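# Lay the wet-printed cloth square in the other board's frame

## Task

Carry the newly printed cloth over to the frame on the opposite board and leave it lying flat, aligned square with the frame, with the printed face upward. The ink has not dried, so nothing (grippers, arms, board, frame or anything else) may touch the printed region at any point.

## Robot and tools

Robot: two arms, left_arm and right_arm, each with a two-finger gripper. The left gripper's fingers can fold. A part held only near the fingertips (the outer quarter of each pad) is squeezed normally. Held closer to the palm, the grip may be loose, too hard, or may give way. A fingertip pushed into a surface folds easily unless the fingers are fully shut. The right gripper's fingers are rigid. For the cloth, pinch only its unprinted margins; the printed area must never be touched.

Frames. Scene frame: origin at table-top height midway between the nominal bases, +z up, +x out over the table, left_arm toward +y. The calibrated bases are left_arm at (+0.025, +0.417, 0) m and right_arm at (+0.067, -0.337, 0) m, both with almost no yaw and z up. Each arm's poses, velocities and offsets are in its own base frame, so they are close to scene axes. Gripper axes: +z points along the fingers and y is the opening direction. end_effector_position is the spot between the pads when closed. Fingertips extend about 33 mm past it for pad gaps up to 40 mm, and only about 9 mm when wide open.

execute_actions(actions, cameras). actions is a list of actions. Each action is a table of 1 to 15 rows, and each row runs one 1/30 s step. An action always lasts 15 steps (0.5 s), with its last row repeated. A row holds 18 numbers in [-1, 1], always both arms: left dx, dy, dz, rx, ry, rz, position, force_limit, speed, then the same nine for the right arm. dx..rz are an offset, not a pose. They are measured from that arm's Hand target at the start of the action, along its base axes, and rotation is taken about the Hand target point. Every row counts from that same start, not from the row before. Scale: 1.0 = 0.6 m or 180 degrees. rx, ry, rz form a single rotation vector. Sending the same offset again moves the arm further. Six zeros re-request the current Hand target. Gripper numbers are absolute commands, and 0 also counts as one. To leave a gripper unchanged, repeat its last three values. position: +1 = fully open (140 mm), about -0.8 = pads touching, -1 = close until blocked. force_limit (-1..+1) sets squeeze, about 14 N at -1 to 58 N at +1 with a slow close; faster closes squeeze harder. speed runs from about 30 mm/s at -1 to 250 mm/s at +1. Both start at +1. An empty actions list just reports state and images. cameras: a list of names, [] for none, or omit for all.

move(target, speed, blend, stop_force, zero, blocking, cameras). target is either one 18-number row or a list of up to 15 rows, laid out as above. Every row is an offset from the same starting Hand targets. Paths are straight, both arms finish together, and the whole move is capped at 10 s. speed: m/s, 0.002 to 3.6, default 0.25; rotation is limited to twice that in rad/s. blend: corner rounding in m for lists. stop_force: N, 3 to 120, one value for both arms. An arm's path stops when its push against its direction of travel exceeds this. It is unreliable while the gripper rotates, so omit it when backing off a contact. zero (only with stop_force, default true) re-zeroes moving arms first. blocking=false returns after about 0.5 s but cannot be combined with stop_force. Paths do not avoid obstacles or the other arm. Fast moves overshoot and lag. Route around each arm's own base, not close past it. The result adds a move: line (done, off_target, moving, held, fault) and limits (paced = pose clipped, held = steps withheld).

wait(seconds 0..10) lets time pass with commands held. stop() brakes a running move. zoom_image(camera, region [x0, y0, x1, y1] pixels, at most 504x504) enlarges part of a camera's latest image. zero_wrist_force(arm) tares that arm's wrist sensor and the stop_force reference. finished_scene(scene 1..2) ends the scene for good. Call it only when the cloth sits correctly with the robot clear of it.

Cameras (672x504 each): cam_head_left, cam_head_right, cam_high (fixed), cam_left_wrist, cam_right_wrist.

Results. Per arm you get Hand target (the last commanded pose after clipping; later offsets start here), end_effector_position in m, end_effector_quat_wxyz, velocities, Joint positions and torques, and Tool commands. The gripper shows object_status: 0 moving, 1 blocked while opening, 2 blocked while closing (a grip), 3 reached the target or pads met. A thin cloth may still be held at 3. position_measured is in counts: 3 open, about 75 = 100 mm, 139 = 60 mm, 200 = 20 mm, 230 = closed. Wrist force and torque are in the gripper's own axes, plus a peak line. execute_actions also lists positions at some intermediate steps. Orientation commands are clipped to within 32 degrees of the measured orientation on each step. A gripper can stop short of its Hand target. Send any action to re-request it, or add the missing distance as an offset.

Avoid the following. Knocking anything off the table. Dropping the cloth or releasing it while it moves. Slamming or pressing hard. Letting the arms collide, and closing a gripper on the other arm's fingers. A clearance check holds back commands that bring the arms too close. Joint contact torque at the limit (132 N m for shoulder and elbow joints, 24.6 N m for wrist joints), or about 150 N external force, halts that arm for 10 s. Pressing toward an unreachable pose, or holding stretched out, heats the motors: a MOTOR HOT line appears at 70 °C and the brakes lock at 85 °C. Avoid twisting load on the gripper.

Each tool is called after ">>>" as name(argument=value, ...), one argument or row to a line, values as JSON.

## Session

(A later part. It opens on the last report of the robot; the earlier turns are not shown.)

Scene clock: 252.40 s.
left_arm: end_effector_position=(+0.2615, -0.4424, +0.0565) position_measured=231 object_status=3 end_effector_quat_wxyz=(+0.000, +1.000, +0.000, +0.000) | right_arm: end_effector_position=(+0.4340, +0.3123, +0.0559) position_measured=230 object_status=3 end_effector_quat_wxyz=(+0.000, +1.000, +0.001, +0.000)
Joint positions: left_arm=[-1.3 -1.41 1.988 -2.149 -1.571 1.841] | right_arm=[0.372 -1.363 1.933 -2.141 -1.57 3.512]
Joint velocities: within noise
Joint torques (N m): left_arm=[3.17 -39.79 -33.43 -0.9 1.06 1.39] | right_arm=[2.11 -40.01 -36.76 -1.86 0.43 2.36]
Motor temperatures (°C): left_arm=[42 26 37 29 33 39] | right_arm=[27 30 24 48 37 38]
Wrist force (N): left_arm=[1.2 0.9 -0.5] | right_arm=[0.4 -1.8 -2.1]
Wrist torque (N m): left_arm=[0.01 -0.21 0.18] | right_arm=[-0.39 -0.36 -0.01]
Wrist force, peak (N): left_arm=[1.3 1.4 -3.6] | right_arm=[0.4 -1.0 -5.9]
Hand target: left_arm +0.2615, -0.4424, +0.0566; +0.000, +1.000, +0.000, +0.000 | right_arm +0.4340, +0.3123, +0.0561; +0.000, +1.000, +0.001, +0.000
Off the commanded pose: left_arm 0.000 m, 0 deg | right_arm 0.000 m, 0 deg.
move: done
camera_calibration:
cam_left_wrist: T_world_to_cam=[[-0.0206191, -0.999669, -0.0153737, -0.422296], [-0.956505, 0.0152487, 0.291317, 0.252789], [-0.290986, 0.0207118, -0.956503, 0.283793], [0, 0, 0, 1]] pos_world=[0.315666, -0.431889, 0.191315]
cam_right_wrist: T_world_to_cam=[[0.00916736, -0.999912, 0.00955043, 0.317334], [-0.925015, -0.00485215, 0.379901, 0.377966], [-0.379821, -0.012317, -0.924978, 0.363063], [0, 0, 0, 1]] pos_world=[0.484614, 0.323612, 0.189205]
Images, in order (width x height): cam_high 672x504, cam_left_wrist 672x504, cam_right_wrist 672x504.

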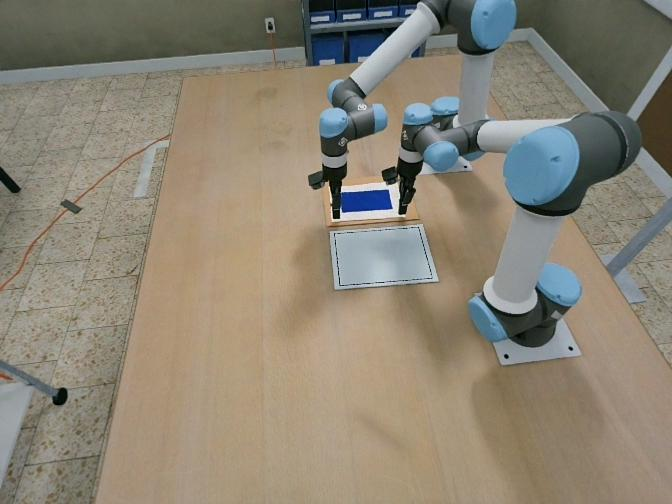

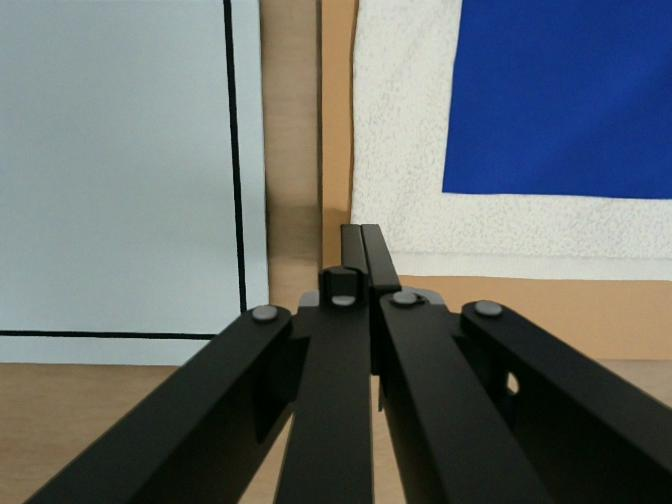

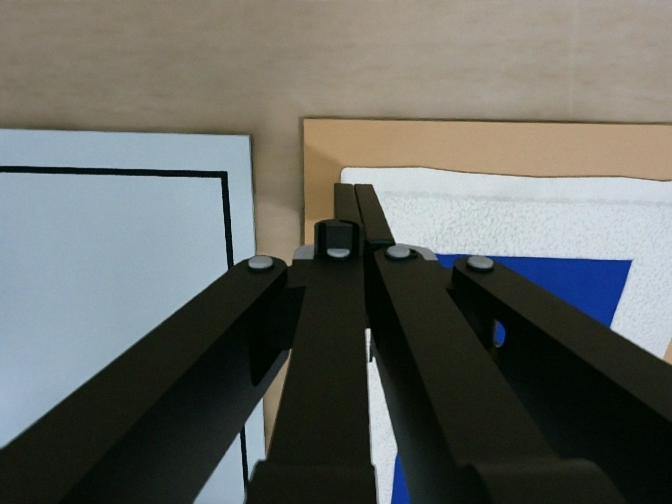

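>>> move(
  target=[0,-0.0152,0,0,0,0,-0.6,-1,-1,0,-0.0108,0,0,0,0,-0.6,-1,-1],
  speed=0.05,
  cameras=[],
)

>>> move(
  target=[0,0,-0.033,0,0,0,-0.6,-1,-1,0,0,-0.033,0,0,0,-0.6,-1,-1],
  speed=0.005,
  stop_force=6,
  cameras=["cam_left_wrist","cam_right_wrist"],
)

>>> execute_actions(
  actions=[
    [[0,0,0,0,0,0,-1,-1,-1,0,0,0,0,0,0,-1,-1,-1]],
    [[0,0,0,0,0,0,-1,-1,-1,0,0,0,0,0,0,-1,-1,-1]],
  ],
  cameras=["cam_left_wrist","cam_right_wrist"],
)

Scene clock: 275.57 s.
left_arm: end_effector_position=(+0.2615, -0.4514, +0.0566) position_measured=205 object_status=0 end_effector_quat_wxyz=(+0.000, +1.000, +0.000, +0.000) | right_arm: end_effector_position=(+0.4340, +0.3060, +0.0561) position_measured=205 object_status=0 end_effector_quat_wxyz=(+0.000, +1.000, +0.001, +0.000)
Joint positions: left_arm=[-1.304 -1.393 1.967 -2.145 -1.571 1.836] | right_arm=[0.36 -1.372 1.943 -2.143 -1.57 3.5]
Joint velocities: within noise
Joint torques (N m): left_arm=[-8.79 -15.47 -35.35 -0.94 -0.03 -1.67] | right_arm=[-6.33 -39.24 -9.17 -4.82 -0.08 -2.17]
Motor temperatures (°C): left_arm=[42 26 37 29 33 39] | right_arm=[27 30 24 48 37 38]
Wrist force (N): left_arm=[1.2 0.8 -0.4] | right_arm=[0.4 -1.8 -2.0]
Wrist torque (N m): left_arm=[-0.01 -0.22 0.19] | right_arm=[-0.39 -0.37 -0.01]
Wrist force, peak (N): left_arm=[1.5 0.8 -0.5] | right_arm=[0.3 -1.9 -2.2]
Hand target: left_arm +0.2615, -0.4516, +0.0566; +0.000, +1.000, +0.000, +0.000 | right_arm +0.4340, +0.3059, +0.0561; +0.000, +1.000, +0.001, +0.000
Off the commanded pose: left_arm 0.000 m, 0 deg | right_arm 0.000 m, 0 deg.
move: done
No camera images: "cameras" was empty.

Scene clock: 280.00 s.
left_arm: end_effector_position=(+0.2615, -0.4516, +0.0415) position_measured=205 object_status=3 end_effector_quat_wxyz=(+0.000, +1.000, +0.000, +0.000) | right_arm: end_effector_position=(+0.4340, +0.3059, +0.0410) position_measured=205 object_status=3 end_effector_quat_wxyz=(+0.000, +1.000, +0.001, +0.000)
Joint positions: left_arm=[-1.304 -1.371 1.986 -2.186 -1.571 1.836] | right_arm=[0.36 -1.351 1.962 -2.183 -1.57 3.5]
Joint velocities: within noise
Joint torques (N m): left_arm=[-6.09 -35.88 -31.33 -1.04 -0.87 -1.78] | right_arm=[-6.05 -37.1 -31.85 -1.93 0.71 -2.22]
Motor temperatures (°C): left_arm=[42 26 37 29 33 39] | right_arm=[27 30 24 48 37 38]
Wrist force (N): left_arm=[0.9 -0.1 -7.3] | right_arm=[-0.5 -1.3 -9.2]
Wrist torque (N m): left_arm=[-0.02 -0.24 0.18] | right_arm=[-0.39 -0.37 -0.01]
Wrist force, peak (N): left_arm=[1.0 0.4 -10.2] | right_arm=[-0.4 -1.4 -12.2]
Hand target: left_arm +0.2615, -0.4516, +0.0415; +0.000, +1.000, +0.000, +0.000 (not the last commanded pose) | right_arm +0.4340, +0.3059, +0.0410; +0.000, +1.000, +0.001, +0.000 (not the last commanded pose)
Off the commanded pose: left_arm 0.005 m, 0 deg | right_arm 0.005 m, 0 deg.
move: contact (left_arm, right_arm)
camera_calibration:
cam_left_wrist: T_world_to_cam=[[-0.0206191, -0.999669, -0.0153737, -0.431722], [-0.956505, 0.0152487, 0.291317, 0.25727], [-0.290986, 0.0207118, -0.956503, 0.269731], [0, 0, 0, 1]] pos_world=[0.315666, -0.441089, 0.176415]
cam_right_wrist: T_world_to_cam=[[0.00916736, -0.999912, 0.00955043, 0.311077], [-0.925015, -0.00485215, 0.379901, 0.383596], [-0.379821, -0.012317, -0.924978, 0.349202], [0, 0, 0, 1]] pos_world=[0.484614, 0.317212, 0.174305]
Images, in order (width x height): cam_left_wrist 672x504, cam_right_wrist 672x504.

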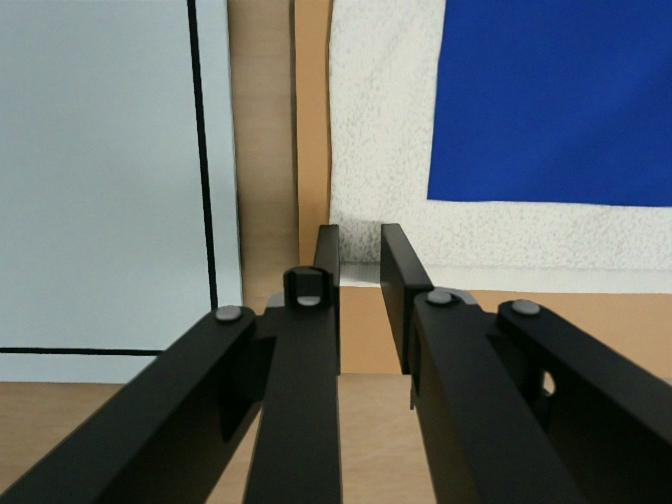

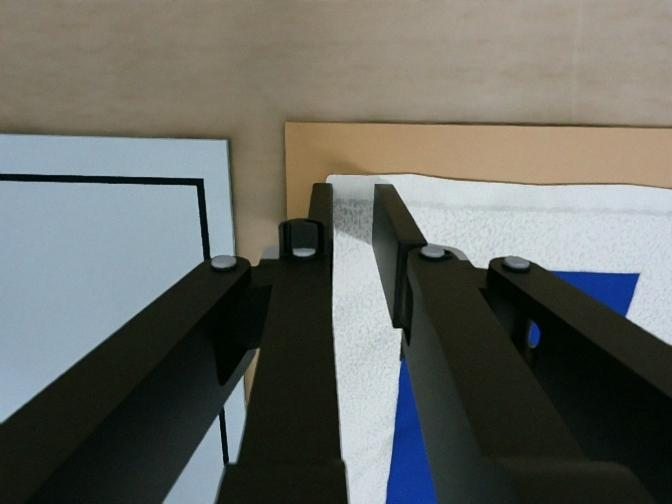

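Scene clock: 281.20 s.
left_arm: end_effector_position=(+0.2615, -0.4516, +0.0415) position_measured=231 object_status=3 end_effector_quat_wxyz=(+0.000, +1.000, +0.000, +0.000) | right_arm: end_effector_position=(+0.4340, +0.3059, +0.0410) position_measured=230 object_status=3 end_effector_quat_wxyz=(+0.000, +1.000, +0.001, +0.000)
Joint positions: left_arm=[-1.304 -1.371 1.986 -2.186 -1.571 1.836] | right_arm=[0.36 -1.351 1.962 -2.183 -1.57 3.5]
Joint velocities: within noise
Joint torques (N m): left_arm=[-5.65 -33.42 -25.11 -2.29 -0.88 -1.71] | right_arm=[-4.77 -32.75 -29.6 -3.56 0.76 -2.23]
Motor temperatures (°C): left_arm=[42 26 37 29 33 39] | right_arm=[27 30 24 48 37 38]
Wrist force (N): left_arm=[1.3 0.9 -4.1] | right_arm=[0.4 -1.9 -6.5]
Wrist torque (N m): left_arm=[-0.01 -0.24 0.18] | right_arm=[-0.35 -0.36 0.00]
Wrist force, peak (N): left_arm=[0.9 1.7 -8.4] | right_arm=[0.3 -0.6 -10.7]
Hand target: left_arm +0.2615, -0.4516, +0.0415; +0.000, +1.000, +0.000, +0.000 | right_arm +0.4340, +0.3059, +0.0410; +0.000, +1.000, +0.001, +0.000
Off the commanded pose: left_arm 0.000 m, 0 deg | right_arm 0.000 m, 0 deg.
Step readings (end_effector_position of left_arm | right_arm):
0: (+0.2615, -0.4516, +0.0415) | (+0.4340, +0.3059, +0.0410)
1: (+0.2615, -0.4516, +0.0415) | (+0.4340, +0.3059, +0.0410)
2: (+0.2615, -0.4516, +0.0415) | (+0.4340, +0.3059, +0.0410)
4: (+0.2615, -0.4516, +0.0415) | (+0.4340, +0.3059, +0.0410)
8: (+0.2615, -0.4516, +0.0415) | (+0.4340, +0.3059, +0.0410)
15: (+0.2615, -0.4516, +0.0415) | (+0.4340, +0.3059, +0.0410)
16: (+0.2615, -0.4516, +0.0415) | (+0.4340, +0.3059, +0.0410)
17: (+0.2615, -0.4516, +0.0415) | (+0.4340, +0.3059, +0.0410)
19: (+0.2615, -0.4516, +0.0415) | (+0.4340, +0.3059, +0.0410)
23: (+0.2615, -0.4516, +0.0415) | (+0.4340, +0.3059, +0.0410)
30: (+0.2615, -0.4516, +0.0415) | (+0.4340, +0.3059, +0.0410)
camera_calibration:
cam_left_wrist: T_world_to_cam=[[-0.0206174, -0.999669, -0.0153743, -0.431722], [-0.956505, 0.0152469, 0.291317, 0.257269], [-0.290986, 0.0207118, -0.956503, 0.269731], [0, 0, 0, 1]] pos_world=[0.315666, -0.441089, 0.176415]
cam_right_wrist: T_world_to_cam=[[0.00916704, -0.999912, 0.00955176, 0.311077], [-0.92505, -0.00485249, 0.379815, 0.383628], [-0.379735, -0.0123176, -0.925013, 0.349167], [0, 0, 0, 1]] pos_world=[0.484614, 0.317212, 0.174305]
Images, in order (width x height): cam_left_wrist 672x504, cam_right_wrist 672x504.

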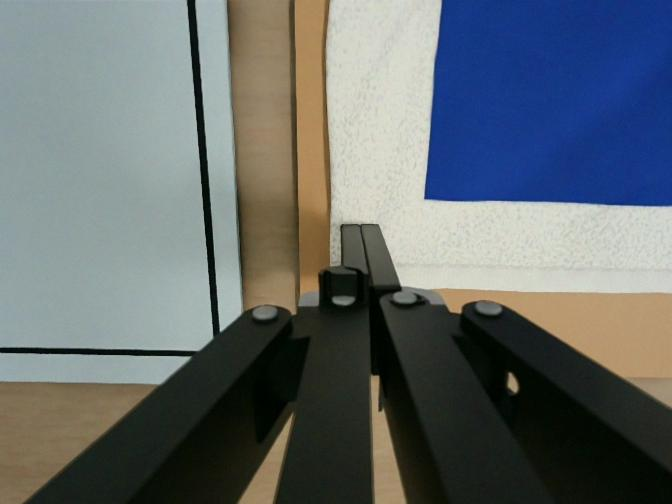

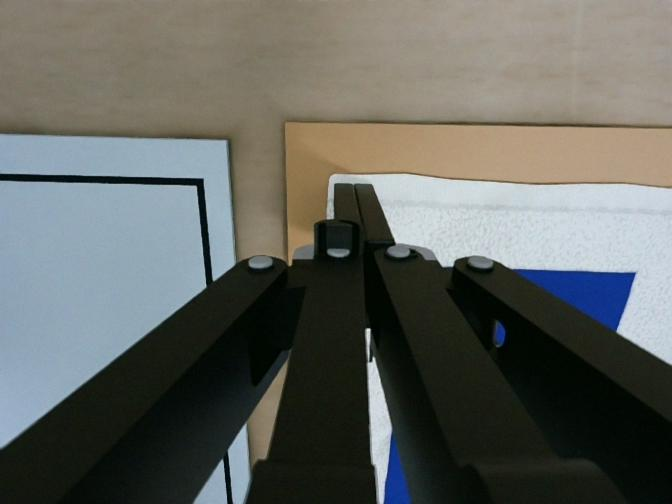

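>>> move(
  target=[
    [0,0,0.09,0,0,0,-1,-1,-1,0,0,0.09,0,0,0,-1,-1,-1],
    [-0.0025,0.2027,0.09,0,0,0,-1,-1,-1,-0.2067,-0.3765,0.09,0,0,0,-1,-1,-1],
    [-0.0025,0.2027,0.02,0,0,0,-1,-1,-1,-0.2067,-0.3765,0.02,0,0,0,-1,-1,-1],
  ],
  speed=0.15,
  cameras=[],
)

>>> move(
  target=[0,0,-0.05,0,0,0,-1,-1,-1,0,0,-0.05,0,0,0,-1,-1,-1],
  speed=0.005,
  stop_force=3,
)

Scene clock: 344.30 s.
left_arm: end_effector_position=(+0.2600, -0.3300, +0.0536) position_measured=231 object_status=3 end_effector_quat_wxyz=(+0.000, +1.000, +0.000, +0.000) | right_arm: end_effector_position=(+0.3100, +0.0800, +0.0531) position_measured=230 object_status=3 end_effector_quat_wxyz=(+0.000, +1.000, +0.001, +0.000)
Joint positions: left_arm=[-1.227 -1.629 2.231 -2.173 -1.571 1.914] | right_arm=[-0.178 -1.927 2.452 -2.097 -1.57 2.963]
Joint velocities: within noise
Joint torques (N m): left_arm=[8.46 -4.47 -7.64 -4.48 0.27 1.56] | right_arm=[-6.99 0.94 -9.28 -4.71 2.24 -2.32]
Motor temperatures (°C): left_arm=[42 26 37 29 33 39] | right_arm=[27 29 24 47 37 38]
Wrist force (N): left_arm=[1.3 0.7 -0.3] | right_arm=[0.2 -1.9 -2.2]
Wrist torque (N m): left_arm=[-0.03 -0.24 0.17] | right_arm=[-0.42 -0.33 -0.02]
Wrist force, peak (N): left_arm=[1.3 0.8 -4.7] | right_arm=[0.3 -1.8 -7.0]
Hand target: left_arm +0.2600, -0.3300, +0.0535; +0.000, +1.000, +0.000, +0.000 | right_arm +0.3100, +0.0800, +0.0530; +0.000, +1.000, +0.001, +0.000
Off the commanded pose: left_arm 0.000 m, 0 deg | right_arm 0.000 m, 0 deg.
move: done
No camera images: "cameras" was empty.

Scene clock: 349.73 s.
left_arm: end_effector_position=(+0.2600, -0.3300, +0.0376) position_measured=231 object_status=3 end_effector_quat_wxyz=(+0.000, +1.000, +0.000, +0.000) | right_arm: end_effector_position=(+0.3100, +0.0800, +0.0329) position_measured=230 object_status=3 end_effector_quat_wxyz=(+0.000, +1.000, +0.001, +0.000)
Joint positions: left_arm=[-1.227 -1.601 2.255 -2.225 -1.571 1.914] | right_arm=[-0.178 -1.886 2.49 -2.175 -1.57 2.963]
Joint velocities: within noise
Joint torques (N m): left_arm=[4.89 -27.39 -30.69 -1.86 0.81 1.56] | right_arm=[-5.17 -12.28 -33.61 -2.03 2.09 -1.99]
Motor temperatures (°C): left_arm=[42 26 36 29 33 39] | right_arm=[27 29 24 47 37 38]
Wrist force (N): left_arm=[0.7 0.2 -5.4] | right_arm=[-0.9 -0.5 -9.0]
Wrist torque (N m): left_arm=[0.10 -0.28 0.17] | right_arm=[-0.29 -0.42 0.00]
Wrist force, peak (N): left_arm=[-2.8 -6.5 -25.3] | right_arm=[-12.6 -1.7 -38.3]
Hand target: left_arm +0.2600, -0.3300, +0.0376; +0.000, +1.000, +0.000, +0.000 (not the last commanded pose) | right_arm +0.3100, +0.0800, +0.0329; +0.000, +1.000, +0.001, +0.000 (not the last commanded pose)
Off the commanded pose: left_arm 0.014 m, 0 deg | right_arm 0.010 m, 0 deg.
move: contact (left_arm, right_arm)
camera_calibration:
cam_left_wrist: T_world_to_cam=[[-0.0206191, -0.999669, -0.0153737, -0.310153], [-0.956505, 0.0152487, 0.291317, 0.255115], [-0.290986, 0.0207118, -0.956503, 0.263044], [0, 0, 0, 1]] pos_world=[0.314166, -0.319389, 0.172515]
cam_right_wrist: T_world_to_cam=[[0.00916736, -0.999912, 0.00955043, 0.0864117], [-0.925015, -0.00485215, 0.379901, 0.270782], [-0.379821, -0.012317, -0.924978, 0.291792], [0, 0, 0, 1]] pos_world=[0.360514, 0.091312, 0.166205]

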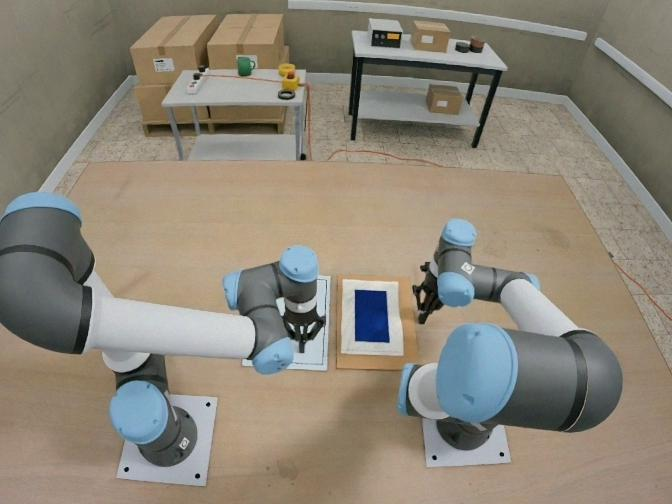

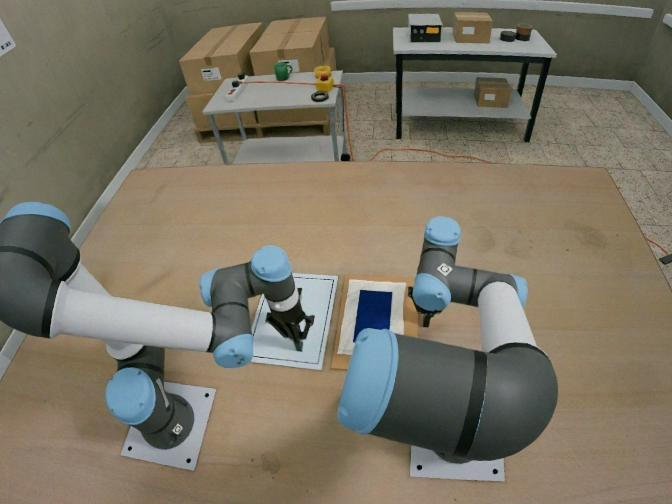

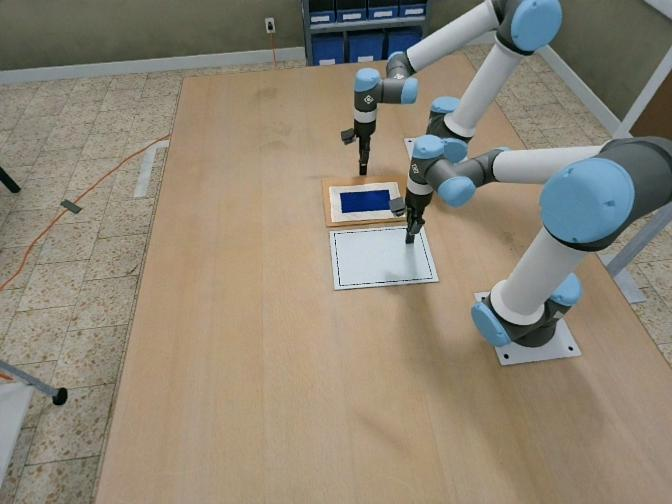

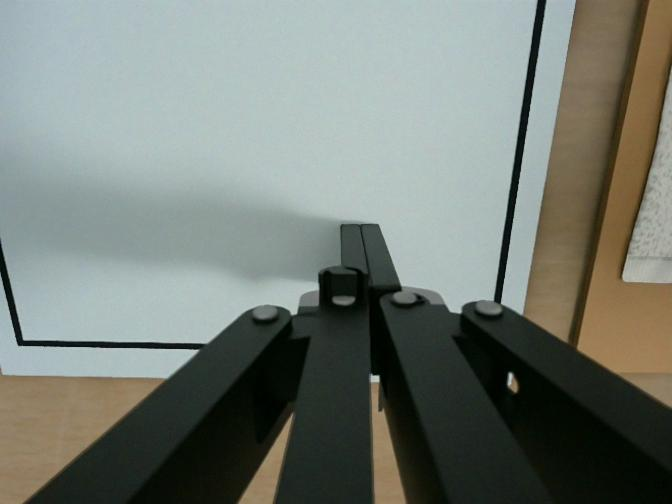

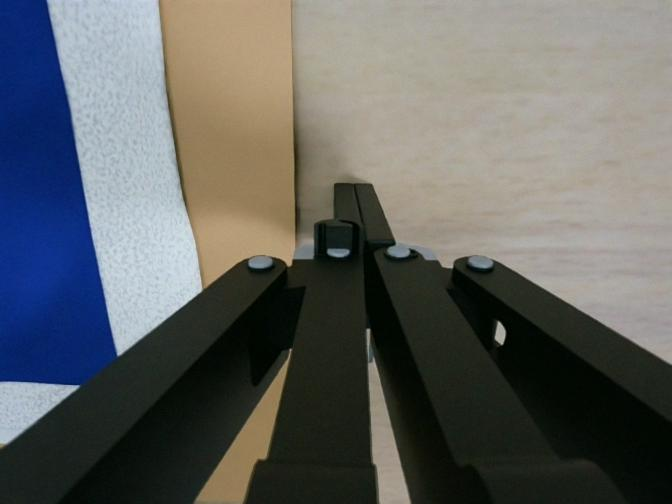

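>>> move(
  target=[0,0,0.1,0,0,0,-1,-1,-1,0,0.02,0.0027,0,0,0,-1,-1,-1],
  speed=0.08,
  cameras=[],
)

>>> move(
  target=[0,0,0,0,0,0,-1,-1,-1,0,0.0233,0,0,0,0,-1,-1,-1],
  speed=0.015,
  stop_force=12,
  cameras=["cam_left_wrist","cam_right_wrist"],
)

Scene clock: 363.60 s.
left_arm: end_effector_position=(+0.2600, -0.3300, +0.0975) position_measured=231 object_status=3 end_effector_quat_wxyz=(+0.000, +1.000, +0.000, +0.000) | right_arm: end_effector_position=(+0.3100, +0.0920, +0.0345) position_measured=230 object_status=3 end_effector_quat_wxyz=(+0.000, +1.000, +0.001, +0.000)
Joint positions: left_arm=[-1.227 -1.694 2.158 -2.035 -1.571 1.914] | right_arm=[-0.137 -1.879 2.48 -2.173 -1.57 3.003]
Joint velocities: within noise
Joint torques (N m): left_arm=[-7.37 -28.01 -34.17 -0.53 0.26 -1.31] | right_arm=[7.2 -0.37 -35.66 -1.98 -0.8 2.72]
Motor temperatures (°C): left_arm=[41 26 36 29 33 39] | right_arm=[27 29 24 47 37 38]
Wrist force (N): left_arm=[1.6 1.0 -0.8] | right_arm=[0.7 -1.2 -2.2]
Wrist torque (N m): left_arm=[0.05 -0.30 0.17] | right_arm=[-0.29 -0.44 -0.02]
Wrist force, peak (N): left_arm=[0.9 0.4 -5.5] | right_arm=[-0.9 -0.4 -8.7]
Hand target: left_arm +0.2600, -0.3300, +0.0976; +0.000, +1.000, +0.000, +0.000 | right_arm +0.3100, +0.0920, +0.0345; +0.000, +1.000, +0.001, +0.000
Off the commanded pose: left_arm 0.000 m, 0 deg | right_arm 0.000 m, 0 deg.
move: done
No camera images: "cameras" was empty.

Scene clock: 365.10 s.
left_arm: end_effector_position=(+0.2600, -0.3300, +0.0976) position_measured=231 object_status=3 end_effector_quat_wxyz=(+0.000, +1.000, +0.000, +0.000) | right_arm: end_effector_position=(+0.3100, +0.0958, +0.0345) position_measured=230 object_status=3 end_effector_quat_wxyz=(+0.000, +1.000, +0.001, +0.000)
Joint positions: left_arm=[-1.227 -1.694 2.158 -2.035 -1.571 1.914] | right_arm=[-0.125 -1.875 2.478 -2.174 -1.57 3.016]
Joint velocities: within noise
Joint torques (N m): left_arm=[-7.55 -28.69 -33.41 -0.88 0.15 -1.34] | right_arm=[-3.59 -16.31 -8.94 -3.13 2.33 -2.29]
Motor temperatures (°C): left_arm=[41 26 36 29 33 39] | right_arm=[27 29 24 47 37 38]
Wrist force (N): left_arm=[1.6 1.2 -0.4] | right_arm=[0.0 8.3 -1.3]
Wrist torque (N m): left_arm=[0.07 -0.31 0.17] | right_arm=[-0.40 -0.46 0.03]
Wrist force, peak (N): left_arm=[1.8 1.3 -0.6] | right_arm=[-0.7 22.9 -0.9]
Hand target: left_arm +0.2600, -0.3300, +0.0976; +0.000, +1.000, +0.000, +0.000 | right_arm +0.3100, +0.0958, +0.0345; +0.000, +1.000, +0.001, +0.000 (not the last commanded pose)
Off the commanded pose: left_arm 0.000 m, 0 deg | right_arm 0.010 m, 0 deg.
move: contact (right_arm)
camera_calibration:
cam_left_wrist: T_world_to_cam=[[-0.0206174, -0.999669, -0.0153743, -0.309231], [-0.956505, 0.0152469, 0.291317, 0.237636], [-0.290986, 0.0207118, -0.956503, 0.320434], [0, 0, 0, 1]] pos_world=[0.314166, -0.319389, 0.232515]
cam_right_wrist: T_world_to_cam=[[0.00922237, -0.999913, 0.00942164, 0.102197], [-0.925049, -0.00495309, 0.379816, 0.270289], [-0.379736, -0.0122183, -0.925014, 0.293431], [0, 0, 0, 1]] pos_world=[0.360514, 0.107112, 0.167805]
Images, in order (width x height): cam_left_wrist 672x504, cam_right_wrist 672x504.

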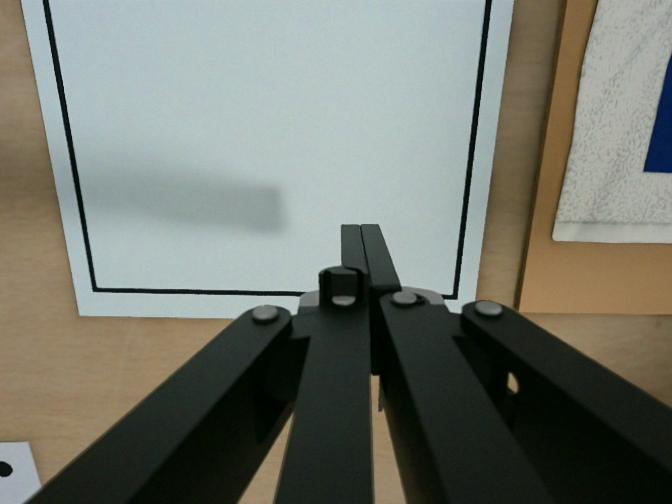

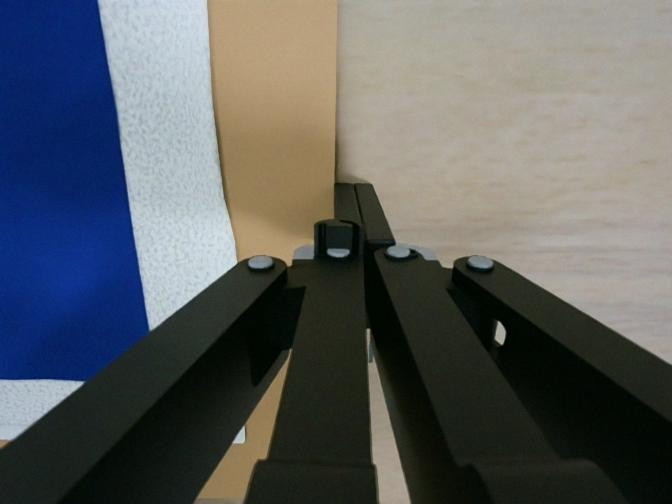

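>>> move(
  target=[
    [0,0,0,0,0,0,-1,-1,-1,0,-0.01,0,0,0,0,-1,-1,-1],
    [0,0,0,0,0,0,-1,-1,-1,0,-0.01,0.1,0,0,0,-1,-1,-1],
    [0.0092,-0.2955,0,0,0,0,-1,-1,-1,0.2033,0.257,0.1,0,0,0,-1,-1,-1],
    [0.0092,-0.2955,-0.083,0,0,0,-1,-1,-1,0.2033,0.257,0.022,0,0,0,-1,-1,-1],
  ],
  speed=0.15,
  cameras=["cam_left_wrist","cam_right_wrist"],
)

>>> move(
  target=[0,0,-0.02,0,0,0,-1,-1,-1,0,0,-0.02,0,0,0,-1,-1,-1],
  speed=0.004,
  stop_force=3,
  cameras=["cam_left_wrist","cam_right_wrist"],
)

Scene clock: 447.43 s.
left_arm: end_effector_position=(+0.2654, -0.5073, +0.0479) position_measured=231 object_status=3 end_effector_quat_wxyz=(+0.000, +1.000, +0.000, +0.000) | right_arm: end_effector_position=(+0.4319, +0.2500, +0.0478) position_measured=230 object_status=3 end_effector_quat_wxyz=(+0.000, +1.000, +0.001, +0.000)
Joint positions: left_arm=[-1.324 -1.271 1.835 -2.134 -1.571 1.817] | right_arm=[0.254 -1.431 2.04 -2.181 -1.57 3.394]
Joint velocities: within noise
Joint torques (N m): left_arm=[-0.12 -20.57 -8.15 -4.49 0.07 -0.08] | right_arm=[7.36 -22.03 -9.08 -4.73 -2.43 2.63]
Motor temperatures (°C): left_arm=[41 26 36 29 33 39] | right_arm=[27 29 24 47 36 37]
Wrist force (N): left_arm=[1.6 1.0 -0.5] | right_arm=[0.2 -1.6 -2.2]
Wrist torque (N m): left_arm=[0.05 -0.31 0.18] | right_arm=[-0.35 -0.36 -0.02]
Wrist force, peak (N): left_arm=[1.8 2.2 -1.6] | right_arm=[0.2 8.4 -1.5]
Hand target: left_arm +0.2655, -0.5073, +0.0478; +0.000, +1.000, +0.000, +0.000 | right_arm +0.4320, +0.2500, +0.0477; +0.000, +1.000, +0.001, +0.000
Off the commanded pose: left_arm 0.000 m, 0 deg | right_arm 0.000 m, 0 deg.
move: done
camera_calibration:
cam_left_wrist: T_world_to_cam=[[-0.02062, -0.999669, -0.0153722, -0.487123], [-0.956468, 0.0152473, 0.291437, 0.260045], [-0.291107, 0.0207125, -0.956466, 0.278201], [0, 0, 0, 1]] pos_world=[0.319666, -0.496689, 0.182815]
cam_right_wrist: T_world_to_cam=[[0.00922268, -0.999913, 0.00942031, 0.255133], [-0.925014, -0.00495274, 0.379902, 0.378824], [-0.379822, -0.0122176, -0.924979, 0.353981], [0, 0, 0, 1]] pos_world=[0.482514, 0.261312, 0.181105]
Images, in order (width x height): cam_left_wrist 672x504, cam_right_wrist 672x504.

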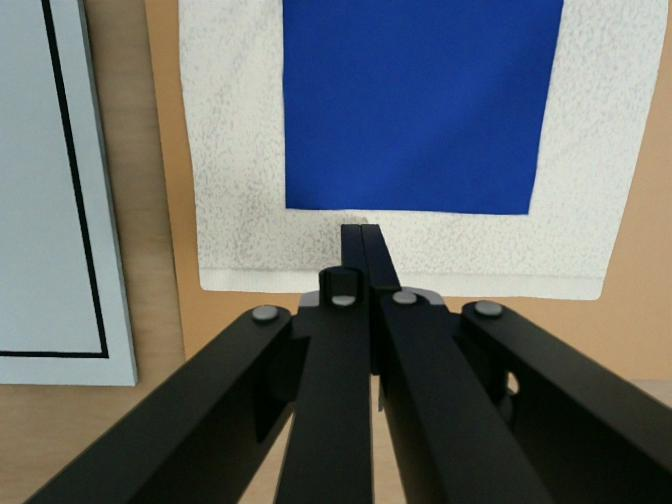

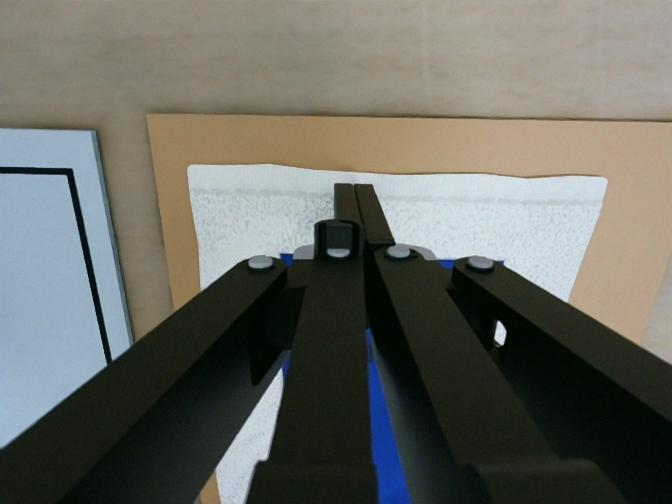

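Scene clock: 450.57 s.
left_arm: end_effector_position=(+0.2655, -0.5073, +0.0416) position_measured=231 object_status=3 end_effector_quat_wxyz=(+0.000, +1.000, +0.000, +0.000) | right_arm: end_effector_position=(+0.4320, +0.2500, +0.0410) position_measured=230 object_status=3 end_effector_quat_wxyz=(+0.000, +1.000, +0.001, +0.000)
Joint positions: left_arm=[-1.324 -1.263 1.842 -2.15 -1.571 1.817] | right_arm=[0.254 -1.42 2.049 -2.2 -1.57 3.394]
Joint velocities: within noise
Joint torques (N m): left_arm=[5.6 -43.08 -32.69 -1.08 1.33 0.79] | right_arm=[6.45 -35.52 -33.32 -1.94 -2.38 2.64]
Motor temperatures (°C): left_arm=[41 26 36 29 33 39] | right_arm=[27 29 24 47 36 37]
Wrist force (N): left_arm=[1.2 0.7 -4.8] | right_arm=[-0.1 -1.3 -5.7]
Wrist torque (N m): left_arm=[0.09 -0.27 0.18] | right_arm=[-0.31 -0.37 -0.01]
Wrist force, peak (N): left_arm=[1.5 0.8 -6.3] | right_arm=[0.4 -1.6 -7.4]
Hand target: left_arm +0.2655, -0.5073, +0.0416; +0.000, +1.000, +0.000, +0.000 (not the last commanded pose) | right_arm +0.4320, +0.2500, +0.0410; +0.000, +1.000, +0.001, +0.000 (not the last commanded pose)
Off the commanded pose: left_arm 0.006 m, 0 deg | right_arm 0.005 m, 0 deg.
move: contact (left_arm, right_arm)
camera_calibration:
cam_left_wrist: T_world_to_cam=[[-0.0205868, -0.999671, -0.0152791, -0.487248], [-0.956506, 0.0152454, 0.291316, 0.261913], [-0.290987, 0.0206118, -0.956505, 0.272093], [0, 0, 0, 1]] pos_world=[0.319666, -0.496689, 0.176514]
cam_right_wrist: T_world_to_cam=[[0.00922152, -0.999913, 0.00942078, 0.255198], [-0.925014, -0.00495149, 0.379902, 0.381407], [-0.379822, -0.0122176, -0.924979, 0.347691], [0, 0, 0, 1]] pos_world=[0.482514, 0.261312, 0.174305]
Images, in order (width x height): cam_left_wrist 672x504, cam_right_wrist 672x504.

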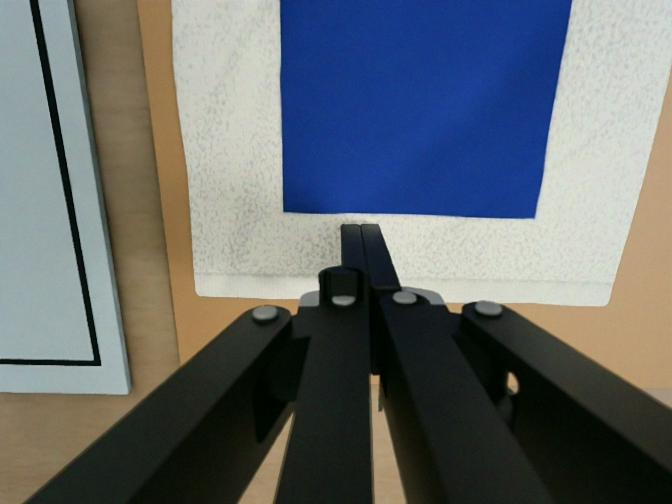

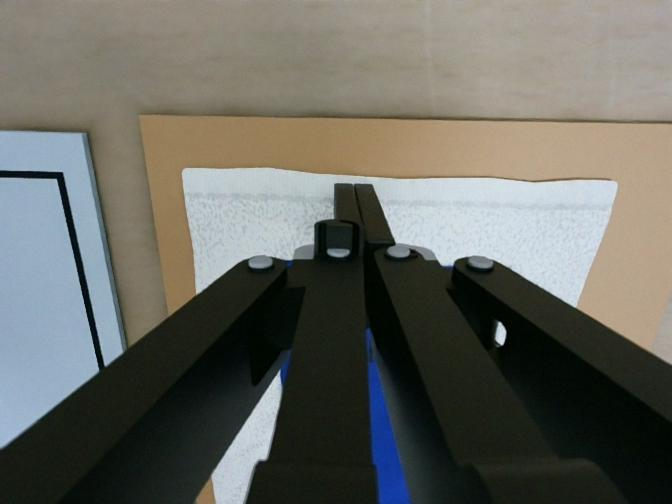

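>>> move(
  target=[-0.0017,0.05,0,0,0,0,-1,-1,-1,-0.0028,0.05,0,0,0,0,-1,-1,-1],
  speed=0.03,
  cameras=["cam_left_wrist","cam_right_wrist","cam_high"],
)

Scene clock: 456.87 s.
left_arm: end_effector_position=(+0.2645, -0.4774, +0.0416) position_measured=231 object_status=3 end_effector_quat_wxyz=(+0.000, +1.000, +0.000, +0.000) | right_arm: end_effector_position=(+0.4303, +0.2799, +0.0410) position_measured=230 object_status=3 end_effector_quat_wxyz=(+0.000, +1.000, +0.001, +0.000)
Joint positions: left_arm=[-1.312 -1.319 1.919 -2.171 -1.571 1.829] | right_arm=[0.314 -1.389 2.011 -2.193 -1.57 3.454]
Joint velocities: within noise
Joint torques (N m): left_arm=[9.1 -41.44 -7.56 -4.02 0.13 1.62] | right_arm=[7.3 -20.43 -34.67 -1.52 -1.18 2.74]
Motor temperatures (°C): left_arm=[41 26 36 29 33 39] | right_arm=[27 29 24 47 36 37]
Wrist force (N): left_arm=[1.6 1.8 -3.4] | right_arm=[0.2 -0.6 -5.2]
Wrist torque (N m): left_arm=[0.01 -0.30 0.18] | right_arm=[-0.37 -0.33 -0.01]
Wrist force, peak (N): left_arm=[1.5 0.7 -4.9] | right_arm=[-0.2 -1.4 -5.9]
Hand target: left_arm +0.2645, -0.4773, +0.0416; +0.000, +1.000, +0.000, +0.000 | right_arm +0.4303, +0.2800, +0.0410; +0.000, +1.000, +0.001, +0.000
Off the commanded pose: left_arm 0.000 m, 0 deg | right_arm 0.000 m, 0 deg.
move: done
camera_calibration:
cam_left_wrist: T_world_to_cam=[[-0.0206174, -0.999669, -0.0153743, -0.457451], [-0.956505, 0.0152469, 0.291317, 0.260503], [-0.290986, 0.0207118, -0.956503, 0.271234], [0, 0, 0, 1]] pos_world=[0.318666, -0.466889, 0.176515]
cam_right_wrist: T_world_to_cam=[[0.00918528, -0.999914, 0.0093276, 0.285045], [-0.925014, -0.00495337, 0.379901, 0.379983], [-0.379822, -0.0121177, -0.92498, 0.347381], [0, 0, 0, 1]] pos_world=[0.480814, 0.291112, 0.174306]
Images, in order (width x height): cam_high 672x504, cam_left_wrist 672x504, cam_right_wrist 672x504.

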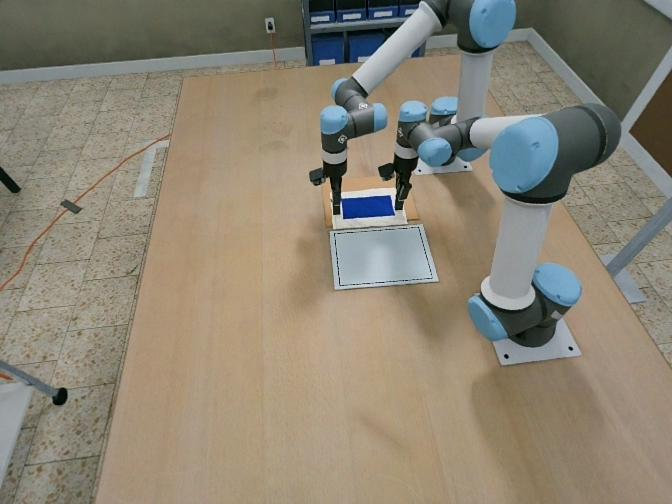

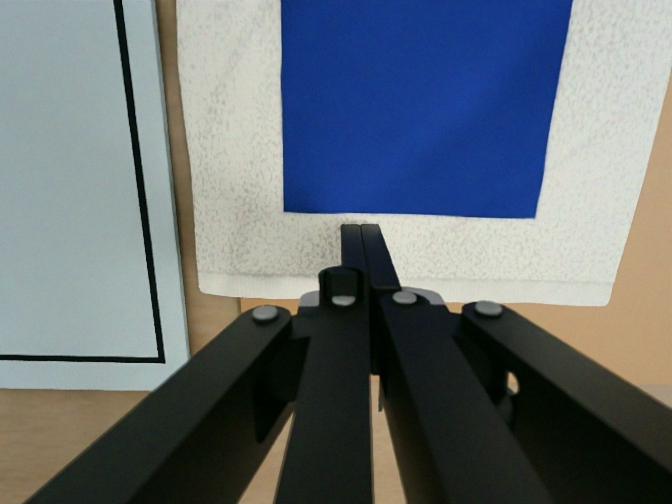

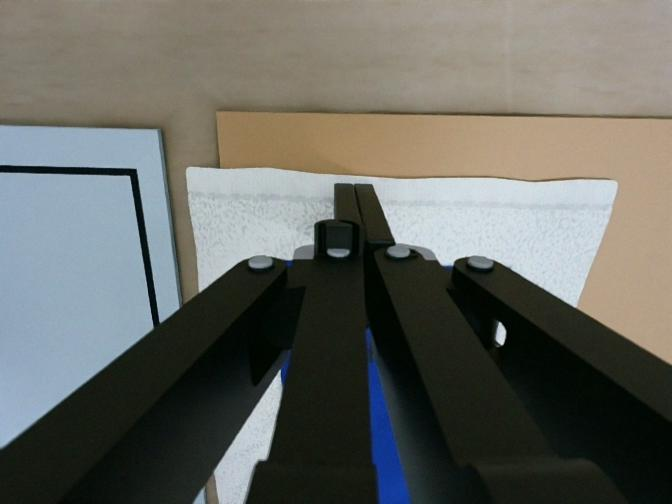

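>>> zoom_image(
  camera="cam_left_wrist",
  region=[130, 180, 300, 330],
)

>>> zoom_image(
  camera="cam_high",
  region=[310, 170, 430, 260],
)

>>> zoom_image(
  camera="cam_right_wrist",
  region=[140, 120, 300, 260],
)

Scaled by 2.965.

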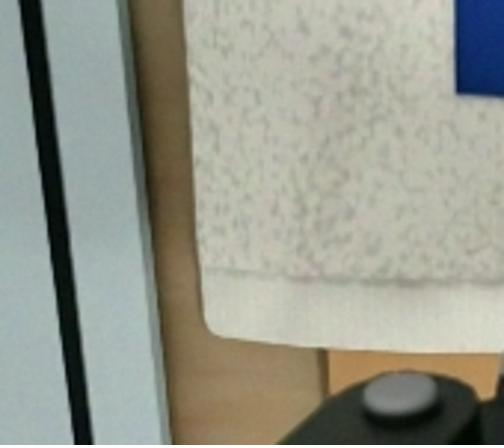

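Scaled by 4.200.

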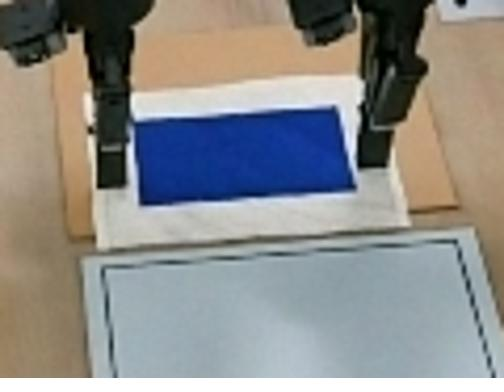

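Scaled by 3.150.

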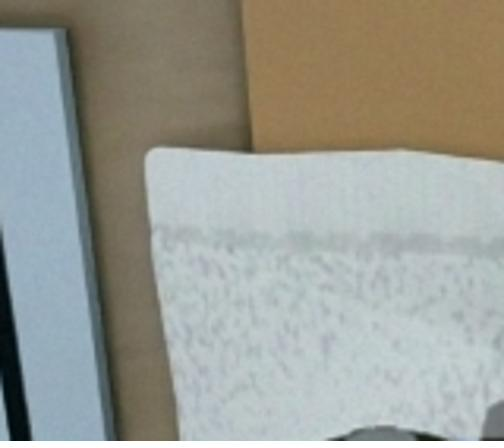

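>>> move(
  target=[-0.0006,0.0167,0,0,0,0,-1,-1,-1,-0.0009,0.0167,0,0,0,0,-1,-1,-1],
  speed=0.03,
  cameras=["cam_left_wrist","cam_right_wrist","cam_high"],
)

>>> zoom_image(
  camera="cam_left_wrist",
  region=[130, 180, 300, 330],
)

>>> zoom_image(
  camera="cam_right_wrist",
  region=[140, 120, 300, 260],
)

Scene clock: 472.13 s.
left_arm: end_effector_position=(+0.2641, -0.4674, +0.0416) position_measured=231 object_status=3 end_effector_quat_wxyz=(+0.000, +1.000, +0.000, +0.000) | right_arm: end_effector_position=(+0.4298, +0.2899, +0.0410) position_measured=230 object_status=3 end_effector_quat_wxyz=(+0.000, +1.000, +0.001, +0.000)
Joint positions: left_arm=[-1.308 -1.338 1.944 -2.177 -1.571 1.833] | right_arm=[0.333 -1.378 1.997 -2.191 -1.57 3.473]
Joint velocities: within noise
Joint torques (N m): left_arm=[8.82 -38.61 -7.79 -3.72 -0.9 1.71] | right_arm=[7.91 -20.82 -35.28 -1.63 -0.87 2.78]
Motor temperatures (°C): left_arm=[41 26 36 29 33 39] | right_arm=[27 29 24 47 36 37]
Wrist force (N): left_arm=[1.5 1.9 -3.3] | right_arm=[0.2 -0.5 -6.0]
Wrist torque (N m): left_arm=[0.03 -0.30 0.18] | right_arm=[-0.38 -0.33 -0.02]
Wrist force, peak (N): left_arm=[1.6 2.2 -3.7] | right_arm=[0.2 -0.5 -6.0]
Hand target: left_arm +0.2641, -0.4673, +0.0416; +0.000, +1.000, +0.000, +0.000 | right_arm +0.4298, +0.2900, +0.0410; +0.000, +1.000, +0.001, +0.000
Off the commanded pose: left_arm 0.000 m, 0 deg | right_arm 0.000 m, 0 deg.
move: done
camera_calibration:
cam_left_wrist: T_world_to_cam=[[-0.0205868, -0.999671, -0.0152791, -0.447487], [-0.956506, 0.0152454, 0.291316, 0.260063], [-0.290987, 0.0206118, -0.956505, 0.270895], [0, 0, 0, 1]] pos_world=[0.318366, -0.456889, 0.176514]
cam_right_wrist: T_world_to_cam=[[0.00922237, -0.999913, 0.00942164, 0.295114], [-0.925049, -0.00495309, 0.379816, 0.379602], [-0.379736, -0.0122183, -0.925014, 0.347308], [0, 0, 0, 1]] pos_world=[0.480314, 0.301212, 0.174305]
Images, in order (width x height): cam_high 672x504, cam_left_wrist 672x504, cam_right_wrist 672x504.

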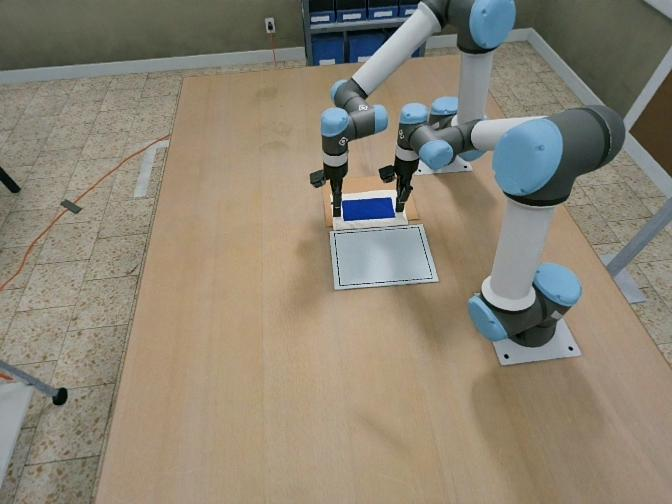

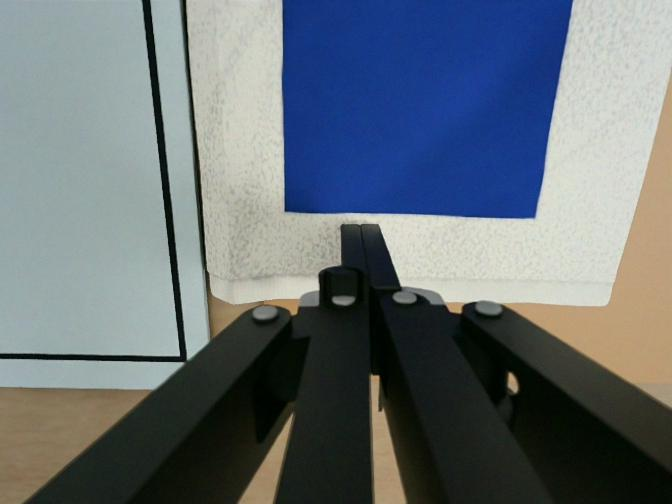

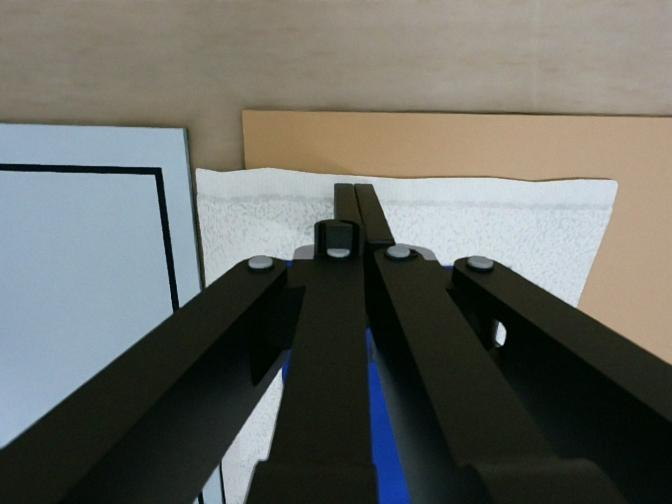

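Scaled by 2.965.

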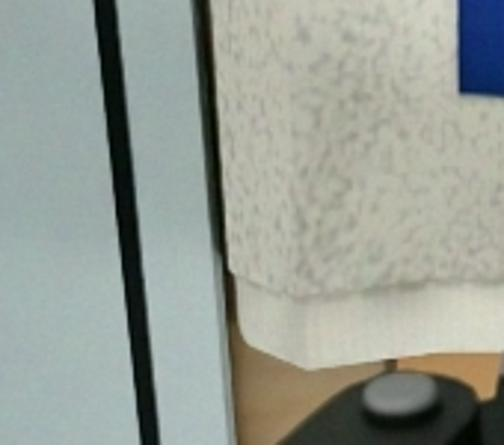

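Scaled by 3.150.

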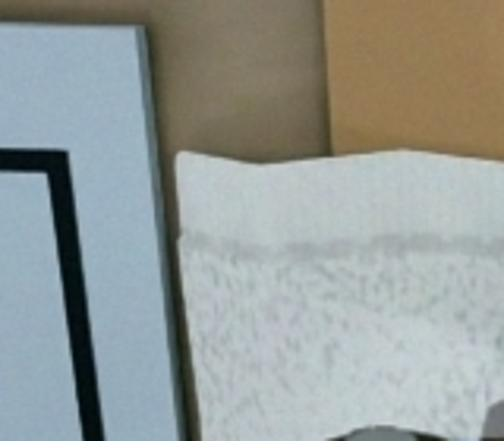

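>>> move(
  target=[0.002,-0.0583,0,0,0,0,-1,-1,-1,0.0033,-0.0583,0,0,0,0,-1,-1,-1],
  speed=0.03,
  cameras=["cam_left_wrist","cam_right_wrist"],
)

Scene clock: 506.60 s.
left_arm: end_effector_position=(+0.2653, -0.5021, +0.0416) position_measured=231 object_status=3 end_effector_quat_wxyz=(+0.000, +1.000, +0.000, +0.000) | right_arm: end_effector_position=(+0.4317, +0.2551, +0.0410) position_measured=230 object_status=3 end_effector_quat_wxyz=(+0.000, +1.000, +0.001, +0.000)
Joint positions: left_arm=[-1.322 -1.273 1.856 -2.154 -1.571 1.819] | right_arm=[0.264 -1.415 2.043 -2.199 -1.57 3.405]
Joint velocities: within noise
Joint torques (N m): left_arm=[-7.67 -18.52 -32.52 -0.65 0.28 -1.83] | right_arm=[-7.1 -35.39 -6.89 -4.31 0.46 -2.3]
Motor temperatures (°C): left_arm=[40 26 35 29 32 39] | right_arm=[27 29 24 47 36 37]
Wrist force (N): left_arm=[1.4 0.1 -4.0] | right_arm=[0.4 -2.4 -5.1]
Wrist torque (N m): left_arm=[0.11 -0.27 0.19] | right_arm=[-0.30 -0.39 -0.01]
Wrist force, peak (N): left_arm=[1.5 0.3 -4.4] | right_arm=[0.2 -2.7 -6.2]
Hand target: left_arm +0.2653, -0.5022, +0.0416; +0.000, +1.000, +0.000, +0.000 | right_arm +0.4317, +0.2550, +0.0410; +0.000, +1.000, +0.001, +0.000
Off the commanded pose: left_arm 0.000 m, 0 deg | right_arm 0.000 m, 0 deg.
move: done
camera_calibration:
cam_left_wrist: T_world_to_cam=[[-0.0205868, -0.999671, -0.0152791, -0.482151], [-0.956506, 0.0152454, 0.291316, 0.26174], [-0.290987, 0.0206118, -0.956505, 0.271959], [0, 0, 0, 1]] pos_world=[0.319566, -0.491589, 0.176514]
cam_right_wrist: T_world_to_cam=[[0.00916704, -0.999912, 0.00955176, 0.260302], [-0.92505, -0.00485249, 0.379815, 0.381254], [-0.379735, -0.0123176, -0.925013, 0.347668], [0, 0, 0, 1]] pos_world=[0.482314, 0.266412, 0.174305]
Images, in order (width x height): cam_left_wrist 672x504, cam_right_wrist 672x504.

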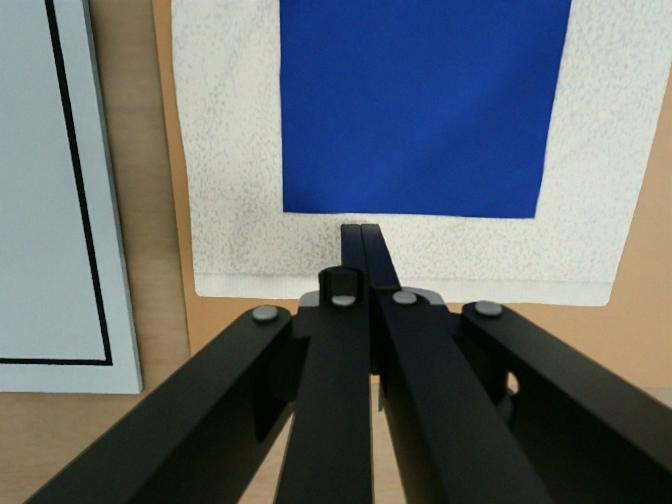

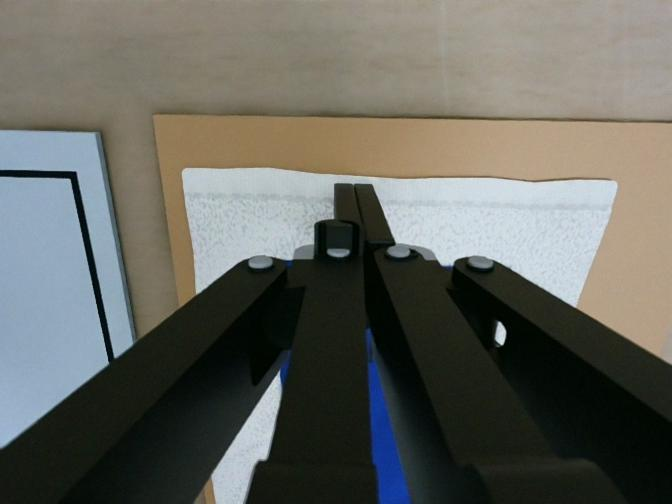

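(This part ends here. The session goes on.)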